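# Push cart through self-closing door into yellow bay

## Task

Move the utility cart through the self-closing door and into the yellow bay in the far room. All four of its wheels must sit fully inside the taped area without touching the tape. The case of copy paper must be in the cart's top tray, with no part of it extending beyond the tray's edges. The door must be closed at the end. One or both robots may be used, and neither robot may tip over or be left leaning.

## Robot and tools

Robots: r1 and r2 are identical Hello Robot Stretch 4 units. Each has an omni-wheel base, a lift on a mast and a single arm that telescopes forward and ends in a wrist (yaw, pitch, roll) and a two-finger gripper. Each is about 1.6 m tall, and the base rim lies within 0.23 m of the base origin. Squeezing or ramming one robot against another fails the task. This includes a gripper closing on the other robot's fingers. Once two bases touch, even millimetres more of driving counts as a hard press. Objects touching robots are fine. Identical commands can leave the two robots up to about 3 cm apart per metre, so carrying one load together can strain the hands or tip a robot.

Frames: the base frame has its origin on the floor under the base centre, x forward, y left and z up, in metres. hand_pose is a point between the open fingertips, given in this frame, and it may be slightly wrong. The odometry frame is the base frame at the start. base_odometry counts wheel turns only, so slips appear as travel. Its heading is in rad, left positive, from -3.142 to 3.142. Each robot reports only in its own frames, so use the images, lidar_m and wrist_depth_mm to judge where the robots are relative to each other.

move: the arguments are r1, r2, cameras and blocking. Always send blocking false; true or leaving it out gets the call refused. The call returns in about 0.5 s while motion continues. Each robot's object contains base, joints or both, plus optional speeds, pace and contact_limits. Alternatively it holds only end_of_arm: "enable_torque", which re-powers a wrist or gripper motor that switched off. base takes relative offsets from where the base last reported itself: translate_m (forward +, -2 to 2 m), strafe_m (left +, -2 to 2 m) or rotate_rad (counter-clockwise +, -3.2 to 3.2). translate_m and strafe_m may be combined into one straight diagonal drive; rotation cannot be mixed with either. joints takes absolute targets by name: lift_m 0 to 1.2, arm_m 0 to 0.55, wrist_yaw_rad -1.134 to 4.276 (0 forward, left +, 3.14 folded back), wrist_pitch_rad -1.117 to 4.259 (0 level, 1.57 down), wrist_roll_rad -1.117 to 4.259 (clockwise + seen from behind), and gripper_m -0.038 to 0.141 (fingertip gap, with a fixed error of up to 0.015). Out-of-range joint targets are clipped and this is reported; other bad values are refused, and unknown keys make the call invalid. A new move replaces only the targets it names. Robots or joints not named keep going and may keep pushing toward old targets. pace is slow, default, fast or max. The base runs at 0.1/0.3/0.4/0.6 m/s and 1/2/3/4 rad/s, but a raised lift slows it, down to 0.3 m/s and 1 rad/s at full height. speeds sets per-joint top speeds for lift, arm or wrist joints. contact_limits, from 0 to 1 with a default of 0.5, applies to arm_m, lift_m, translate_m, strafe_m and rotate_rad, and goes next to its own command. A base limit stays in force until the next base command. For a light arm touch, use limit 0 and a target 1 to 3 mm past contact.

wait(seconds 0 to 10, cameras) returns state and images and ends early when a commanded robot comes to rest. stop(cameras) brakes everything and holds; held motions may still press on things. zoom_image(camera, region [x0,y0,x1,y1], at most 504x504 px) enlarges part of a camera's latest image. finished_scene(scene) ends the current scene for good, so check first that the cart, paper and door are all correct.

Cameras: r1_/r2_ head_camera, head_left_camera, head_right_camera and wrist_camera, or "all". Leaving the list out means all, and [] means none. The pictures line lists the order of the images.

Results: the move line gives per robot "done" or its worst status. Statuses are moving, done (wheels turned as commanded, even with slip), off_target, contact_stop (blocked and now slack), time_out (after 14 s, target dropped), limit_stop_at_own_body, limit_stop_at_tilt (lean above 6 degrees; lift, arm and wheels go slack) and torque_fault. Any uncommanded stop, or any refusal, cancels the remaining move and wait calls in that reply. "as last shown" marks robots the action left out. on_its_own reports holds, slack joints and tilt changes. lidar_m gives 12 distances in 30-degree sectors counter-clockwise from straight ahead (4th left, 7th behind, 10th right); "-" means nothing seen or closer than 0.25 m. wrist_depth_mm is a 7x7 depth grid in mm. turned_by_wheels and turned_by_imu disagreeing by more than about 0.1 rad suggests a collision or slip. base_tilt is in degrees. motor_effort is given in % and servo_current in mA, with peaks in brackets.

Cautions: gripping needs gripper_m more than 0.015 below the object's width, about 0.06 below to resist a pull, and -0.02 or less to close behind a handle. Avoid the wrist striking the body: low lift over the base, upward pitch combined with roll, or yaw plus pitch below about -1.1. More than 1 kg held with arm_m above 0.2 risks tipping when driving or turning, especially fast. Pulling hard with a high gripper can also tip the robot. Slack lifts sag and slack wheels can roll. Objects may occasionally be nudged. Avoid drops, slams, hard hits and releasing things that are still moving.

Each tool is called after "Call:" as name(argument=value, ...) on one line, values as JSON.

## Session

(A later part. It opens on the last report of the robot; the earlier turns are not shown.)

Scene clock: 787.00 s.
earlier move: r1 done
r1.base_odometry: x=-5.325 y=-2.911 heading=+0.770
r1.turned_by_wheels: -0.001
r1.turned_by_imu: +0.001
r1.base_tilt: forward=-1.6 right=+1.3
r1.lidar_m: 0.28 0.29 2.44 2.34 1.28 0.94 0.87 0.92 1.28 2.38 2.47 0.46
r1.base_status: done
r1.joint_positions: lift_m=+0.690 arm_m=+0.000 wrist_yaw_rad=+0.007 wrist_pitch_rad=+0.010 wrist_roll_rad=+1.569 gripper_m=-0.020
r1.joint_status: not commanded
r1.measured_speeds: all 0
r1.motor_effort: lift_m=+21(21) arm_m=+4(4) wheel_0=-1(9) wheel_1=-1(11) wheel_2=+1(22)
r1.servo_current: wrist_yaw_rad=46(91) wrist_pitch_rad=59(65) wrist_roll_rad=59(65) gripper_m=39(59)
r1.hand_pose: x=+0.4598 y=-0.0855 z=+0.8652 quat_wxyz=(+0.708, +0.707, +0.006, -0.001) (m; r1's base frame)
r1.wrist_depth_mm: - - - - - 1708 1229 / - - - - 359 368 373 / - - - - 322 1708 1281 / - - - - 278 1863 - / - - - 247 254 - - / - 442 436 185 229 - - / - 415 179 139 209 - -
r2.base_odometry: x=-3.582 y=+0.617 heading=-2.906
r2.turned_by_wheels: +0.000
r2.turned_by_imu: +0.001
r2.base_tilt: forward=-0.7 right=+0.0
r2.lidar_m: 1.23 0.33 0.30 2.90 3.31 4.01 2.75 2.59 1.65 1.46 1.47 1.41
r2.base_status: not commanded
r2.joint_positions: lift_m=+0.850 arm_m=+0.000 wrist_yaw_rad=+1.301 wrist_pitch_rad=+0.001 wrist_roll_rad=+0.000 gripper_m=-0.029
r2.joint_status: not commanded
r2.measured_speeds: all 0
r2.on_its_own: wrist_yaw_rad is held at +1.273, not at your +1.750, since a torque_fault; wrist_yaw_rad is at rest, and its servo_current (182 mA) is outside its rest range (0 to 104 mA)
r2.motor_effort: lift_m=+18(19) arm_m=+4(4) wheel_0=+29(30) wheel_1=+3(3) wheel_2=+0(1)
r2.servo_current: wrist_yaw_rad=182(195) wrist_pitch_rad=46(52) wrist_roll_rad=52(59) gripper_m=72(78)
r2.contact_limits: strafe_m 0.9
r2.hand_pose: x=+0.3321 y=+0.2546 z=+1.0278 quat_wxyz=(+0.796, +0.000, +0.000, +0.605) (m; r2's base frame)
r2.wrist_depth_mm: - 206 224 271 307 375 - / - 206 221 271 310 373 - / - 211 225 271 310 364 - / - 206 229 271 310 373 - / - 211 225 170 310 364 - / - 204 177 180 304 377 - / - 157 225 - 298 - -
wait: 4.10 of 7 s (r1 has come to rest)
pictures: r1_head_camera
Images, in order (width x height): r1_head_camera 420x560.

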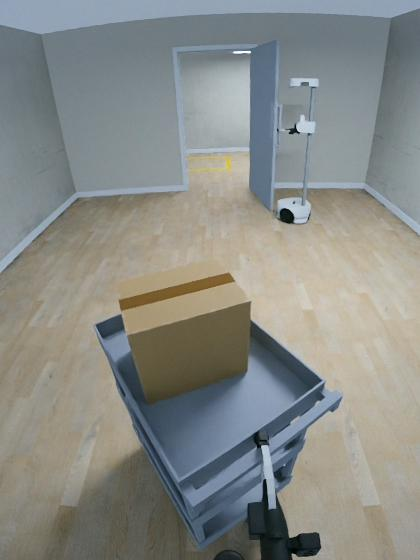

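Call:
move(r1={"base":{"strafe_m":0.55},"pace":"default"}, blocking=false, cameras=[])

Call:
wait(seconds=7, cameras=["r1_head_camera"])

Scene clock: 799.50 s.
move: r1 moving
r1.base_odometry: x=-5.350 y=-2.885 heading=+0.769
r1.turned_by_wheels: -0.001
r1.turned_by_imu: -0.001
r1.base_tilt: forward=-1.6 right=+1.3
r1.lidar_m: 0.29 0.35 2.39 2.28 1.30 0.92 0.88 0.90 1.29 2.40 2.51 0.49
r1.base_status: strafe_m moving
r1.joint_positions: lift_m=+0.690 arm_m=+0.000 wrist_yaw_rad=-0.004 wrist_pitch_rad=+0.010 wrist_roll_rad=+1.569 gripper_m=-0.020
r1.joint_status: not commanded
r1.measured_speeds: translate_m=-0.001 strafe_m=+0.140 rotate_rad=-0.003 lift_m=+0.000 arm_m=+0.000 wrist_yaw_rad=-0.067 wrist_pitch_rad=+0.000 wrist_roll_rad=+0.000
r1.motor_effort: lift_m=+21(21) arm_m=-1(4) wheel_0=-16(16) wheel_1=+8(11) wheel_2=+0(1)
r1.servo_current: wrist_yaw_rad=59(65) wrist_pitch_rad=59(59) wrist_roll_rad=59(59) gripper_m=46(52)
r1.hand_pose: x=+0.4589 y=-0.0886 z=+0.8652 quat_wxyz=(+0.708, +0.707, +0.002, -0.005) (m; r1's base frame)
r1.wrist_depth_mm: - - - 336 - 1708 1205 / - - - - 373 384 387 / - - - - - 1708 1255 / - - - - 287 1808 - / - - - 253 253 1921 - / - 439 202 185 183 - - / - 413 182 136 207 - -
r2: as last shown
r2.turned_by_imu: +0.000
r2.lidar_m: 1.23 0.34 0.29 2.92 3.32 4.01 2.78 2.64 1.65 1.46 1.47 1.36
r2.on_its_own: wrist_yaw_rad is held at +1.273, not at your +1.750, since a torque_fault
r2.motor_effort: lift_m=+18(19) arm_m=+4(4) wheel_0=+30(30) wheel_1=+3(3) wheel_2=+0(1)
r2.servo_current: wrist_yaw_rad=182(189) wrist_pitch_rad=39(46) wrist_roll_rad=46(59) gripper_m=65(78)
r2.contact_limits: strafe_m 0.9
r2.wrist_depth_mm: - 205 223 270 309 373 - / - 205 220 270 309 373 - / - 210 225 271 309 362 - / - 206 229 272 310 375 - / - 211 226 170 310 364 - / - 204 177 181 304 377 - / - 157 226 - 300 - -
pictures: none
No camera images: "cameras" was empty.

Scene clock: 802.17 s.
earlier move: r1 done
r1.base_odometry: x=-5.707 y=-2.516 heading=+0.770
r1.turned_by_wheels: +0.001
r1.turned_by_imu: -0.001
r1.base_tilt: forward=-1.6 right=+1.3
r1.lidar_m: 0.40 2.62 1.85 1.80 1.31 0.93 0.87 0.93 1.29 2.91 3.04 0.42
r1.base_status: done
r1.joint_positions: lift_m=+0.690 arm_m=+0.000 wrist_yaw_rad=-0.004 wrist_pitch_rad=+0.010 wrist_roll_rad=+1.569 gripper_m=-0.020
r1.joint_status: not commanded
r1.measured_speeds: all 0
r1.motor_effort: lift_m=+21(21) arm_m=+4(4) wheel_0=-2(23) wheel_1=+0(11) wheel_2=-1(11)
r1.servo_current: wrist_yaw_rad=39(98) wrist_pitch_rad=52(65) wrist_roll_rad=39(65) gripper_m=46(52)
r1.hand_pose: x=+0.4589 y=-0.0885 z=+0.8652 quat_wxyz=(+0.708, +0.707, +0.002, -0.005) (m; r1's base frame)
r1.wrist_depth_mm: - - - 214 216 1576 - / - - - 160 220 - - / - 413 421 221 224 - - / - 439 439 224 226 - - / - 466 466 170 231 - - / - 496 480 187 184 1618 - / - - 179 144 237 544 -
r2.base_odometry: x=-3.582 y=+0.617 heading=-2.906
r2.turned_by_wheels: +0.000
r2.turned_by_imu: +0.000
r2.base_tilt: forward=-0.7 right=+0.0
r2.lidar_m: 1.23 0.34 0.29 2.93 3.30 2.91 2.84 2.62 1.63 1.45 1.46 1.40
r2.base_status: not commanded
r2.joint_positions: lift_m=+0.850 arm_m=+0.000 wrist_yaw_rad=+1.301 wrist_pitch_rad=+0.001 wrist_roll_rad=+0.000 gripper_m=-0.029
r2.joint_status: not commanded
r2.measured_speeds: all 0
r2.on_its_own: wrist_yaw_rad is held at +1.273, not at your +1.750, since a torque_fault; wrist_yaw_rad is at rest, and its servo_current (189 mA) is outside its rest range (0 to 104 mA)
r2.motor_effort: lift_m=+18(19) arm_m=+4(4) wheel_0=+29(30) wheel_1=+3(4) wheel_2=+0(1)
r2.servo_current: wrist_yaw_rad=189(202) wrist_pitch_rad=39(46) wrist_roll_rad=52(59) gripper_m=72(78)
r2.contact_limits: strafe_m 0.9
r2.hand_pose: x=+0.3321 y=+0.2546 z=+1.0278 quat_wxyz=(+0.796, +0.000, +0.000, +0.605) (m; r2's base frame)
r2.wrist_depth_mm: - 205 224 270 309 375 - / - 206 220 270 309 373 - / - 209 224 271 309 362 - / - 207 229 273 310 373 - / - 211 226 169 309 364 - / - 204 178 180 304 377 - / - 157 226 - 300 - -
wait: 2.67 of 7 s (r1 has come to rest)
pictures: r1_head_camera
Images, in order (width x height): r1_head_camera 420x560.

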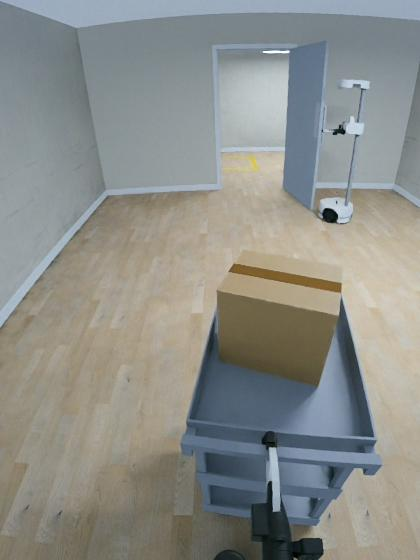

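Call:
move(r1={"base":{"translate_m":0.3,"strafe_m":0.01},"pace":"default"}, blocking=false, cameras=[])

Call:
wait(seconds=7, cameras=["r1_head_camera"])

Scene clock: 810.37 s.
move: r1 moving
r1.base_odometry: x=-5.686 y=-2.494 heading=+0.770
r1.turned_by_wheels: +0.000
r1.turned_by_imu: +0.000
r1.base_tilt: forward=-1.6 right=+1.3
r1.lidar_m: 0.40 2.62 1.87 1.79 1.34 0.95 0.92 0.97 1.34 2.93 3.05 0.42
r1.base_status: translate_m moving; strafe_m moving
r1.joint_positions: lift_m=+0.690 arm_m=+0.000 wrist_yaw_rad=-0.004 wrist_pitch_rad=+0.010 wrist_roll_rad=+1.569 gripper_m=-0.020
r1.joint_status: not commanded
r1.measured_speeds: translate_m=+0.122 strafe_m=+0.004 rotate_rad=+0.005 lift_m=+0.000 arm_m=+0.000 wrist_yaw_rad=+0.000 wrist_pitch_rad=+0.000 wrist_roll_rad=+0.000
r1.motor_effort: lift_m=+21(21) arm_m=+4(4) wheel_0=+9(10) wheel_1=+8(8) wheel_2=-16(17)
r1.servo_current: wrist_yaw_rad=52(65) wrist_pitch_rad=59(65) wrist_roll_rad=39(65) gripper_m=46(46)
r1.hand_pose: x=+0.4589 y=-0.0885 z=+0.8652 quat_wxyz=(+0.708, +0.707, +0.002, -0.005) (m; r1's base frame)
r1.wrist_depth_mm: - - - 155 213 1576 - / - - - 157 216 - - / - 415 418 219 220 - - / - 436 436 163 224 - - / - 462 466 166 228 - - / - 488 473 185 185 1618 - / - - 180 142 235 1430 -
r2: as last shown
r2.lidar_m: 1.24 0.34 0.32 2.93 3.32 2.88 2.82 2.64 1.64 1.45 1.47 1.37
r2.on_its_own: wrist_yaw_rad is held at +1.273, not at your +1.750, since a torque_fault
r2.motor_effort: lift_m=+18(19) arm_m=+4(4) wheel_0=+29(30) wheel_1=+3(3) wheel_2=+0(1)
r2.servo_current: wrist_yaw_rad=176(202) wrist_pitch_rad=46(46) wrist_roll_rad=46(52) gripper_m=72(72)
r2.contact_limits: strafe_m 0.9
r2.wrist_depth_mm: - 204 223 270 309 373 - / - 206 221 271 309 373 - / - 210 225 271 310 359 - / - 207 229 272 310 373 - / - 211 226 169 310 368 - / - 204 178 181 304 377 - / - 157 226 - 298 - -
pictures: none
No camera images: "cameras" was empty.

Scene clock: 812.33 s.
earlier move: r1 done
r1.base_odometry: x=-5.499 y=-2.300 heading=+0.771
r1.turned_by_wheels: +0.001
r1.turned_by_imu: +0.002
r1.base_tilt: forward=-1.6 right=+1.2
r1.lidar_m: 0.39 0.40 1.84 1.78 1.69 1.24 1.16 1.23 1.72 2.94 3.06 0.43
r1.base_status: done
r1.joint_positions: lift_m=+0.690 arm_m=+0.000 wrist_yaw_rad=+0.005 wrist_pitch_rad=+0.010 wrist_roll_rad=+1.569 gripper_m=-0.020
r1.joint_status: not commanded
r1.measured_speeds: all 0
r1.motor_effort: lift_m=+21(21) arm_m=-3(4) wheel_0=+6(13) wheel_1=+4(10) wheel_2=+4(17)
r1.servo_current: wrist_yaw_rad=39(72) wrist_pitch_rad=59(65) wrist_roll_rad=52(65) gripper_m=46(52)
r1.hand_pose: x=+0.4597 y=-0.0860 z=+0.8652 quat_wxyz=(+0.708, +0.707, +0.005, -0.002) (m; r1's base frame)
r1.wrist_depth_mm: - - - 212 213 1537 - / - - - 158 217 - - / - 415 415 220 222 - - / - 436 442 224 225 - - / - 466 462 168 230 - - / - 492 477 187 233 1756 - / - - 169 144 238 544 -
r2.base_odometry: x=-3.582 y=+0.617 heading=-2.906
r2.turned_by_wheels: +0.000
r2.turned_by_imu: +0.000
r2.base_tilt: forward=-0.7 right=-0.1
r2.lidar_m: 1.24 0.32 0.30 2.92 3.30 2.60 2.58 2.65 1.63 1.44 1.49 1.41
r2.base_status: not commanded
r2.joint_positions: lift_m=+0.850 arm_m=+0.000 wrist_yaw_rad=+1.301 wrist_pitch_rad=+0.001 wrist_roll_rad=+0.000 gripper_m=-0.029
r2.joint_status: not commanded
r2.measured_speeds: all 0
r2.on_its_own: wrist_yaw_rad is held at +1.273, not at your +1.750, since a torque_fault; wrist_yaw_rad is at rest, and its servo_current (176 mA) is outside its rest range (0 to 104 mA)
r2.motor_effort: lift_m=+18(19) arm_m=+4(5) wheel_0=+29(30) wheel_1=+3(3) wheel_2=+0(1)
r2.servo_current: wrist_yaw_rad=176(202) wrist_pitch_rad=33(46) wrist_roll_rad=33(59) gripper_m=72(72)
r2.contact_limits: strafe_m 0.9
r2.hand_pose: x=+0.3321 y=+0.2546 z=+1.0278 quat_wxyz=(+0.796, +0.000, +0.000, +0.605) (m; r2's base frame)
r2.wrist_depth_mm: - 205 224 271 310 375 - / - 206 220 271 309 373 - / - 210 224 271 309 362 - / - 208 229 273 310 373 - / - 211 226 170 312 366 - / - 204 178 181 304 377 - / - 157 226 - 300 - -
wait: 1.97 of 7 s (r1 has come to rest)
pictures: r1_head_camera
Images, in order (width x height): r1_head_camera 420x560.

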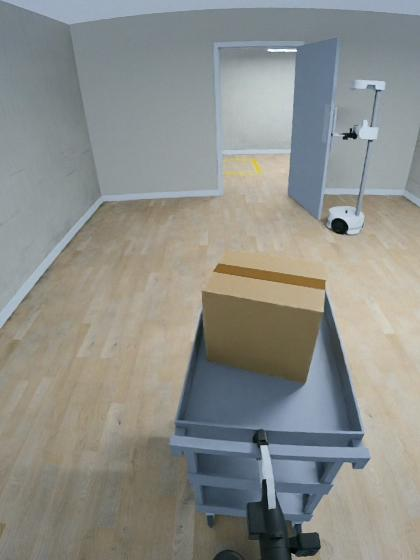

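Call:
move(r1={"base":{"translate_m":0.35,"strafe_m":-0.02},"pace":"default"}, blocking=false, cameras=[])

Call:
wait(seconds=7, cameras=["r1_head_camera"])

Scene clock: 816.87 s.
move: r1 moving
r1.base_odometry: x=-5.475 y=-2.280 heading=+0.772
r1.turned_by_wheels: +0.001
r1.turned_by_imu: +0.001
r1.base_tilt: forward=-1.6 right=+1.3
r1.lidar_m: 0.41 0.43 1.86 1.76 1.76 1.28 1.22 1.26 1.77 2.92 3.02 0.42
r1.base_status: translate_m moving; strafe_m moving
r1.joint_positions: lift_m=+0.690 arm_m=+0.000 wrist_yaw_rad=+0.005 wrist_pitch_rad=+0.010 wrist_roll_rad=+1.569 gripper_m=-0.020
r1.joint_status: not commanded
r1.measured_speeds: translate_m=+0.122 strafe_m=-0.007 rotate_rad=+0.004 lift_m=+0.000 arm_m=+0.000 wrist_yaw_rad=+0.000 wrist_pitch_rad=+0.000 wrist_roll_rad=+0.000
r1.motor_effort: lift_m=+21(21) arm_m=+1(1) wheel_0=+10(16) wheel_1=+7(10) wheel_2=-10(11)
r1.servo_current: wrist_yaw_rad=59(72) wrist_pitch_rad=59(65) wrist_roll_rad=52(65) gripper_m=46(52)
r1.hand_pose: x=+0.4597 y=-0.0860 z=+0.8652 quat_wxyz=(+0.708, +0.707, +0.005, -0.002) (m; r1's base frame)
r1.wrist_depth_mm: - - - 214 216 1576 - / - - - 160 220 - - / - 415 418 220 222 - - / - 436 439 224 227 - - / - 459 462 167 229 - - / - 500 480 185 232 - - / - - 170 143 236 535 -
r2: as last shown
r2.base_tilt: forward=-0.7 right=+0.0
r2.lidar_m: 1.24 0.33 0.31 2.92 3.30 2.56 2.53 2.63 1.66 1.46 1.48 1.40
r2.on_its_own: wrist_yaw_rad is held at +1.273, not at your +1.750, since a torque_fault
r2.motor_effort: lift_m=+19(19) arm_m=+4(4) wheel_0=+29(30) wheel_1=+3(3) wheel_2=+0(1)
r2.servo_current: wrist_yaw_rad=189(195) wrist_pitch_rad=39(46) wrist_roll_rad=59(59) gripper_m=72(72)
r2.contact_limits: strafe_m 0.9
r2.wrist_depth_mm: - 205 224 268 309 373 - / - 206 220 270 309 373 - / - 211 225 272 309 362 - / - 207 229 273 309 373 - / - 211 225 169 310 366 - / - 204 178 181 304 379 - / - 157 226 - 300 - -
pictures: none
No camera images: "cameras" was empty.

Scene clock: 819.03 s.
earlier move: r1 done
r1.base_odometry: x=-5.234 y=-2.070 heading=+0.772
r1.turned_by_wheels: +0.000
r1.turned_by_imu: +0.001
r1.base_tilt: forward=-1.6 right=+1.3
r1.lidar_m: 0.38 0.39 1.86 1.78 1.89 1.60 1.52 1.61 2.22 2.91 3.00 0.43
r1.base_status: done
r1.joint_positions: lift_m=+0.690 arm_m=+0.000 wrist_yaw_rad=+0.005 wrist_pitch_rad=+0.010 wrist_roll_rad=+1.569 gripper_m=-0.020
r1.joint_status: not commanded
r1.measured_speeds: all 0
r1.motor_effort: lift_m=+21(21) arm_m=+2(3) wheel_0=+5(16) wheel_1=+3(10) wheel_2=+2(12)
r1.servo_current: wrist_yaw_rad=46(72) wrist_pitch_rad=59(72) wrist_roll_rad=46(65) gripper_m=46(52)
r1.hand_pose: x=+0.4597 y=-0.0860 z=+0.8652 quat_wxyz=(+0.708, +0.707, +0.005, -0.002) (m; r1's base frame)
r1.wrist_depth_mm: - - - 241 242 1661 1205 / - - - - 240 1708 - / - - - 236 239 - - / - 442 439 236 236 - - / - 449 452 233 235 - - / - 462 455 181 233 - - / - 466 178 141 230 - -
r2.base_odometry: x=-3.582 y=+0.617 heading=-2.906
r2.turned_by_wheels: +0.000
r2.turned_by_imu: +0.000
r2.base_tilt: forward=-0.7 right=+0.0
r2.lidar_m: 1.22 0.34 0.31 2.93 3.28 2.25 2.70 2.63 1.65 1.44 1.47 1.39
r2.base_status: not commanded
r2.joint_positions: lift_m=+0.850 arm_m=+0.000 wrist_yaw_rad=+1.301 wrist_pitch_rad=+0.001 wrist_roll_rad=+0.000 gripper_m=-0.029
r2.joint_status: not commanded
r2.measured_speeds: all 0
r2.on_its_own: wrist_yaw_rad is held at +1.273, not at your +1.750, since a torque_fault; wrist_yaw_rad is at rest, and its servo_current (189 mA) is outside its rest range (0 to 104 mA)
r2.motor_effort: lift_m=+19(19) arm_m=+4(4) wheel_0=+30(30) wheel_1=+3(4) wheel_2=+0(1)
r2.servo_current: wrist_yaw_rad=189(195) wrist_pitch_rad=46(46) wrist_roll_rad=46(65) gripper_m=65(72)
r2.contact_limits: strafe_m 0.9
r2.hand_pose: x=+0.3321 y=+0.2546 z=+1.0278 quat_wxyz=(+0.796, +0.000, +0.000, +0.605) (m; r2's base frame)
r2.wrist_depth_mm: - 206 223 270 309 373 - / - 206 220 271 309 370 - / - 210 225 271 309 362 - / - 207 229 271 309 373 - / - 211 225 169 310 366 - / - 204 178 181 304 377 - / - 157 225 - 297 - -
wait: 2.17 of 7 s (r1 has come to rest)
pictures: r1_head_camera
Images, in order (width x height): r1_head_camera 420x560.

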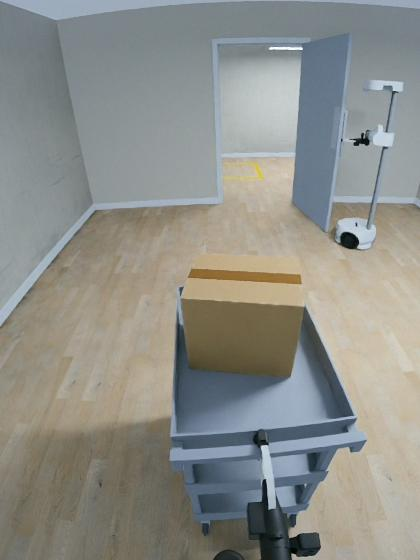

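Call:
move(r1={"base":{"translate_m":0.25,"strafe_m":0.16},"pace":"default"}, blocking=false, cameras=[])

Call:
wait(seconds=7, cameras=["r1_head_camera"])

Scene clock: 825.40 s.
move: r1 moving
r1.base_odometry: x=-5.226 y=-2.036 heading=+0.771
r1.turned_by_wheels: +0.000
r1.turned_by_imu: +0.000
r1.base_tilt: forward=-1.6 right=+1.3
r1.lidar_m: 0.38 0.40 1.87 1.75 1.87 1.63 1.54 1.64 2.25 2.93 3.03 0.44
r1.base_status: translate_m moving; strafe_m moving
r1.joint_positions: lift_m=+0.690 arm_m=+0.000 wrist_yaw_rad=+0.001 wrist_pitch_rad=+0.010 wrist_roll_rad=+1.569 gripper_m=-0.020
r1.joint_status: not commanded
r1.measured_speeds: translate_m=+0.115 strafe_m=+0.073 rotate_rad=-0.004 lift_m=+0.000 arm_m=+0.000 wrist_yaw_rad=-0.038 wrist_pitch_rad=+0.000 wrist_roll_rad=+0.000
r1.motor_effort: lift_m=+21(21) arm_m=+4(4) wheel_0=-2(4) wheel_1=+8(12) wheel_2=-9(12)
r1.servo_current: wrist_yaw_rad=46(78) wrist_pitch_rad=59(65) wrist_roll_rad=52(59) gripper_m=46(52)
r1.hand_pose: x=+0.4594 y=-0.0870 z=+0.8652 quat_wxyz=(+0.708, +0.707, +0.004, -0.003) (m; r1's base frame)
r1.wrist_depth_mm: - - - 252 253 1661 1182 / - - - 247 248 1708 - / - - - 242 245 - - / - 436 442 237 239 - - / - 445 449 176 235 - - / - 452 449 185 184 - - / - 455 179 144 227 - -
r2: as last shown
r2.lidar_m: 1.23 0.32 0.32 2.91 3.29 2.25 2.63 2.62 1.62 1.46 1.49 1.37
r2.on_its_own: wrist_yaw_rad is held at +1.273, not at your +1.750, since a torque_fault
r2.motor_effort: lift_m=+19(19) arm_m=+4(4) wheel_0=+29(30) wheel_1=+3(3) wheel_2=+1(1)
r2.servo_current: wrist_yaw_rad=182(189) wrist_pitch_rad=39(46) wrist_roll_rad=39(59) gripper_m=65(72)
r2.contact_limits: strafe_m 0.9
r2.wrist_depth_mm: - 206 223 271 309 375 - / - 206 220 270 310 373 - / - 210 224 271 309 362 - / - 206 229 272 312 373 - / - 210 226 169 312 366 - / - 204 177 180 304 377 - / - 157 226 - 298 - -
pictures: none
No camera images: "cameras" was empty.

Scene clock: 827.23 s.
earlier move: r1 done
r1.base_odometry: x=-5.166 y=-1.781 heading=+0.771
r1.turned_by_wheels: +0.000
r1.turned_by_imu: -0.002
r1.base_tilt: forward=-1.6 right=+1.3
r1.lidar_m: 0.39 2.42 1.70 1.62 1.76 1.86 1.78 1.84 2.54 3.06 3.16 0.44
r1.base_status: done
r1.joint_positions: lift_m=+0.690 arm_m=+0.000 wrist_yaw_rad=-0.005 wrist_pitch_rad=+0.010 wrist_roll_rad=+1.569 gripper_m=-0.020
r1.joint_status: not commanded
r1.measured_speeds: all 0
r1.motor_effort: lift_m=+21(21) arm_m=-4(4) wheel_0=-6(10) wheel_1=+0(12) wheel_2=+0(18)
r1.servo_current: wrist_yaw_rad=59(78) wrist_pitch_rad=59(65) wrist_roll_rad=52(65) gripper_m=52(52)
r1.hand_pose: x=+0.4588 y=-0.0889 z=+0.8652 quat_wxyz=(+0.708, +0.707, +0.002, -0.005) (m; r1's base frame)
r1.wrist_depth_mm: - - - 234 234 1708 1255 / - - - 234 234 1756 - / - 433 430 234 234 - - / - 436 439 233 235 - - / - 452 452 173 234 - - / - 473 462 184 183 - - / - 480 182 141 233 - -
r2.base_odometry: x=-3.582 y=+0.617 heading=-2.906
r2.turned_by_wheels: +0.000
r2.turned_by_imu: +0.000
r2.base_tilt: forward=-0.7 right=+0.0
r2.lidar_m: 1.23 0.35 0.31 2.93 3.30 2.09 - 2.59 1.63 1.46 1.47 1.39
r2.base_status: not commanded
r2.joint_positions: lift_m=+0.850 arm_m=+0.000 wrist_yaw_rad=+1.301 wrist_pitch_rad=+0.001 wrist_roll_rad=+0.000 gripper_m=-0.029
r2.joint_status: not commanded
r2.measured_speeds: all 0
r2.on_its_own: wrist_yaw_rad is held at +1.273, not at your +1.750, since a torque_fault; wrist_yaw_rad is at rest, and its servo_current (182 mA) is outside its rest range (0 to 104 mA)
r2.motor_effort: lift_m=+18(19) arm_m=+4(4) wheel_0=+29(30) wheel_1=+3(3) wheel_2=+0(1)
r2.servo_current: wrist_yaw_rad=182(195) wrist_pitch_rad=46(46) wrist_roll_rad=39(59) gripper_m=59(78)
r2.contact_limits: strafe_m 0.9
r2.hand_pose: x=+0.3321 y=+0.2546 z=+1.0278 quat_wxyz=(+0.796, +0.000, +0.000, +0.605) (m; r2's base frame)
r2.wrist_depth_mm: - 206 224 268 310 370 - / - 206 220 271 309 370 - / - 209 225 272 310 364 - / - 206 229 272 310 373 - / - 211 224 169 312 366 - / - 204 177 181 304 375 - / - 157 226 - 298 - -
wait: 1.83 of 7 s (r1 has come to rest)
pictures: r1_head_camera
Images, in order (width x height): r1_head_camera 420x560.

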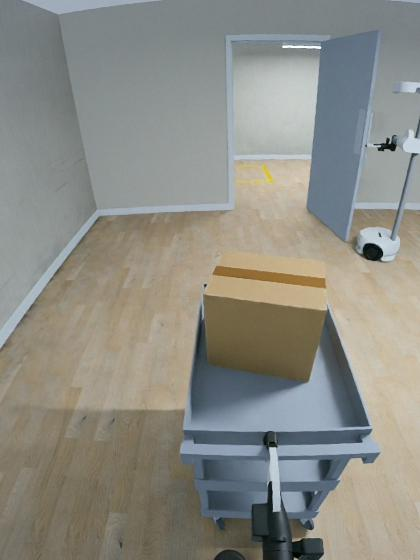

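Call:
move(r1={"base":{"translate_m":0.25,"strafe_m":0.12},"pace":"default"}, blocking=false, cameras=[])

Call:
wait(seconds=7, cameras=["r1_head_camera"])

Scene clock: 831.60 s.
move: r1 moving
r1.base_odometry: x=-5.154 y=-1.749 heading=+0.771
r1.turned_by_wheels: +0.000
r1.turned_by_imu: +0.000
r1.base_tilt: forward=-1.6 right=+1.3
r1.lidar_m: 0.38 2.38 1.73 1.60 1.66 1.90 1.81 1.90 2.59 3.06 3.19 0.44
r1.base_status: translate_m moving; strafe_m moving
r1.joint_positions: lift_m=+0.690 arm_m=+0.000 wrist_yaw_rad=-0.005 wrist_pitch_rad=+0.010 wrist_roll_rad=+1.569 gripper_m=-0.020
r1.joint_status: not commanded
r1.measured_speeds: translate_m=+0.122 strafe_m=+0.057 rotate_rad=+0.006 lift_m=+0.000 arm_m=+0.000 wrist_yaw_rad=+0.000 wrist_pitch_rad=+0.000 wrist_roll_rad=+0.000
r1.motor_effort: lift_m=+21(21) arm_m=+4(4) wheel_0=+4(7) wheel_1=+8(10) wheel_2=-12(16)
r1.servo_current: wrist_yaw_rad=46(65) wrist_pitch_rad=59(65) wrist_roll_rad=46(59) gripper_m=46(52)
r1.hand_pose: x=+0.4587 y=-0.0889 z=+0.8652 quat_wxyz=(+0.708, +0.707, +0.002, -0.005) (m; r1's base frame)
r1.wrist_depth_mm: - - - 230 231 1661 - / - - - 231 233 1708 - / - 430 430 231 232 - - / - 436 439 230 234 - - / - 452 455 171 232 - - / - 469 462 185 183 - - / - 480 180 141 233 - -
r2: as last shown
r2.lidar_m: 1.22 0.34 0.32 2.91 3.31 2.10 - 2.61 1.64 1.47 1.48 1.40
r2.on_its_own: wrist_yaw_rad is held at +1.273, not at your +1.750, since a torque_fault
r2.motor_effort: lift_m=+19(19) arm_m=+4(4) wheel_0=+29(30) wheel_1=+3(3) wheel_2=+0(1)
r2.servo_current: wrist_yaw_rad=182(195) wrist_pitch_rad=39(46) wrist_roll_rad=52(52) gripper_m=72(72)
r2.contact_limits: strafe_m 0.9
r2.wrist_depth_mm: - 206 224 270 309 373 - / - 206 221 270 309 373 - / - 210 225 271 310 364 - / - 207 229 272 310 373 - / - 211 225 169 312 366 - / - 204 177 181 303 377 - / - 157 225 - 300 - -
pictures: none
No camera images: "cameras" was empty.

Scene clock: 833.40 s.
earlier move: r1 done
r1.base_odometry: x=-5.071 y=-1.521 heading=+0.772
r1.turned_by_wheels: +0.000
r1.turned_by_imu: +0.001
r1.base_tilt: forward=-1.5 right=+1.3
r1.lidar_m: 0.40 0.46 1.62 1.51 1.58 2.12 2.01 2.15 2.91 3.17 3.29 0.39
r1.base_status: done
r1.joint_positions: lift_m=+0.690 arm_m=+0.000 wrist_yaw_rad=-0.003 wrist_pitch_rad=+0.010 wrist_roll_rad=+1.569 gripper_m=-0.020
r1.joint_status: not commanded
r1.measured_speeds: all 0
r1.motor_effort: lift_m=+21(21) arm_m=-4(5) wheel_0=+4(8) wheel_1=+0(11) wheel_2=+2(16)
r1.servo_current: wrist_yaw_rad=46(78) wrist_pitch_rad=59(65) wrist_roll_rad=46(65) gripper_m=46(52)
r1.hand_pose: x=+0.4591 y=-0.0882 z=+0.8652 quat_wxyz=(+0.708, +0.707, +0.003, -0.004) (m; r1's base frame)
r1.wrist_depth_mm: - - - 153 211 1576 - / - - 521 156 215 - - / - 415 418 219 220 - - / - 436 439 163 225 - - / - 469 466 167 229 - - / - 504 480 185 184 1708 - / - - 181 140 239 1430 -
r2.base_odometry: x=-3.582 y=+0.617 heading=-2.906
r2.turned_by_wheels: +0.000
r2.turned_by_imu: +0.000
r2.base_tilt: forward=-0.7 right=+0.0
r2.lidar_m: 1.22 0.35 0.31 2.90 3.31 1.97 - 2.62 1.64 1.46 1.48 1.38
r2.base_status: not commanded
r2.joint_positions: lift_m=+0.850 arm_m=+0.000 wrist_yaw_rad=+1.301 wrist_pitch_rad=+0.001 wrist_roll_rad=+0.000 gripper_m=-0.029
r2.joint_status: not commanded
r2.measured_speeds: all 0
r2.on_its_own: wrist_yaw_rad is held at +1.273, not at your +1.750, since a torque_fault; wrist_yaw_rad is at rest, and its servo_current (195 mA) is outside its rest range (0 to 104 mA)
r2.motor_effort: lift_m=+19(19) arm_m=+4(4) wheel_0=+29(30) wheel_1=+3(3) wheel_2=+0(1)
r2.servo_current: wrist_yaw_rad=195(195) wrist_pitch_rad=33(46) wrist_roll_rad=46(59) gripper_m=65(78)
r2.contact_limits: strafe_m 0.9
r2.hand_pose: x=+0.3321 y=+0.2546 z=+1.0278 quat_wxyz=(+0.796, +0.000, +0.000, +0.605) (m; r2's base frame)
r2.wrist_depth_mm: - 205 224 270 310 373 - / - 206 221 271 309 370 - / - 210 224 272 309 362 - / - 207 229 271 309 373 - / - 211 225 169 310 366 - / - 204 178 180 304 375 - / - 157 225 - 298 - -
wait: 1.80 of 7 s (r1 has come to rest)
pictures: r1_head_camera
Images, in order (width x height): r1_head_camera 420x560.

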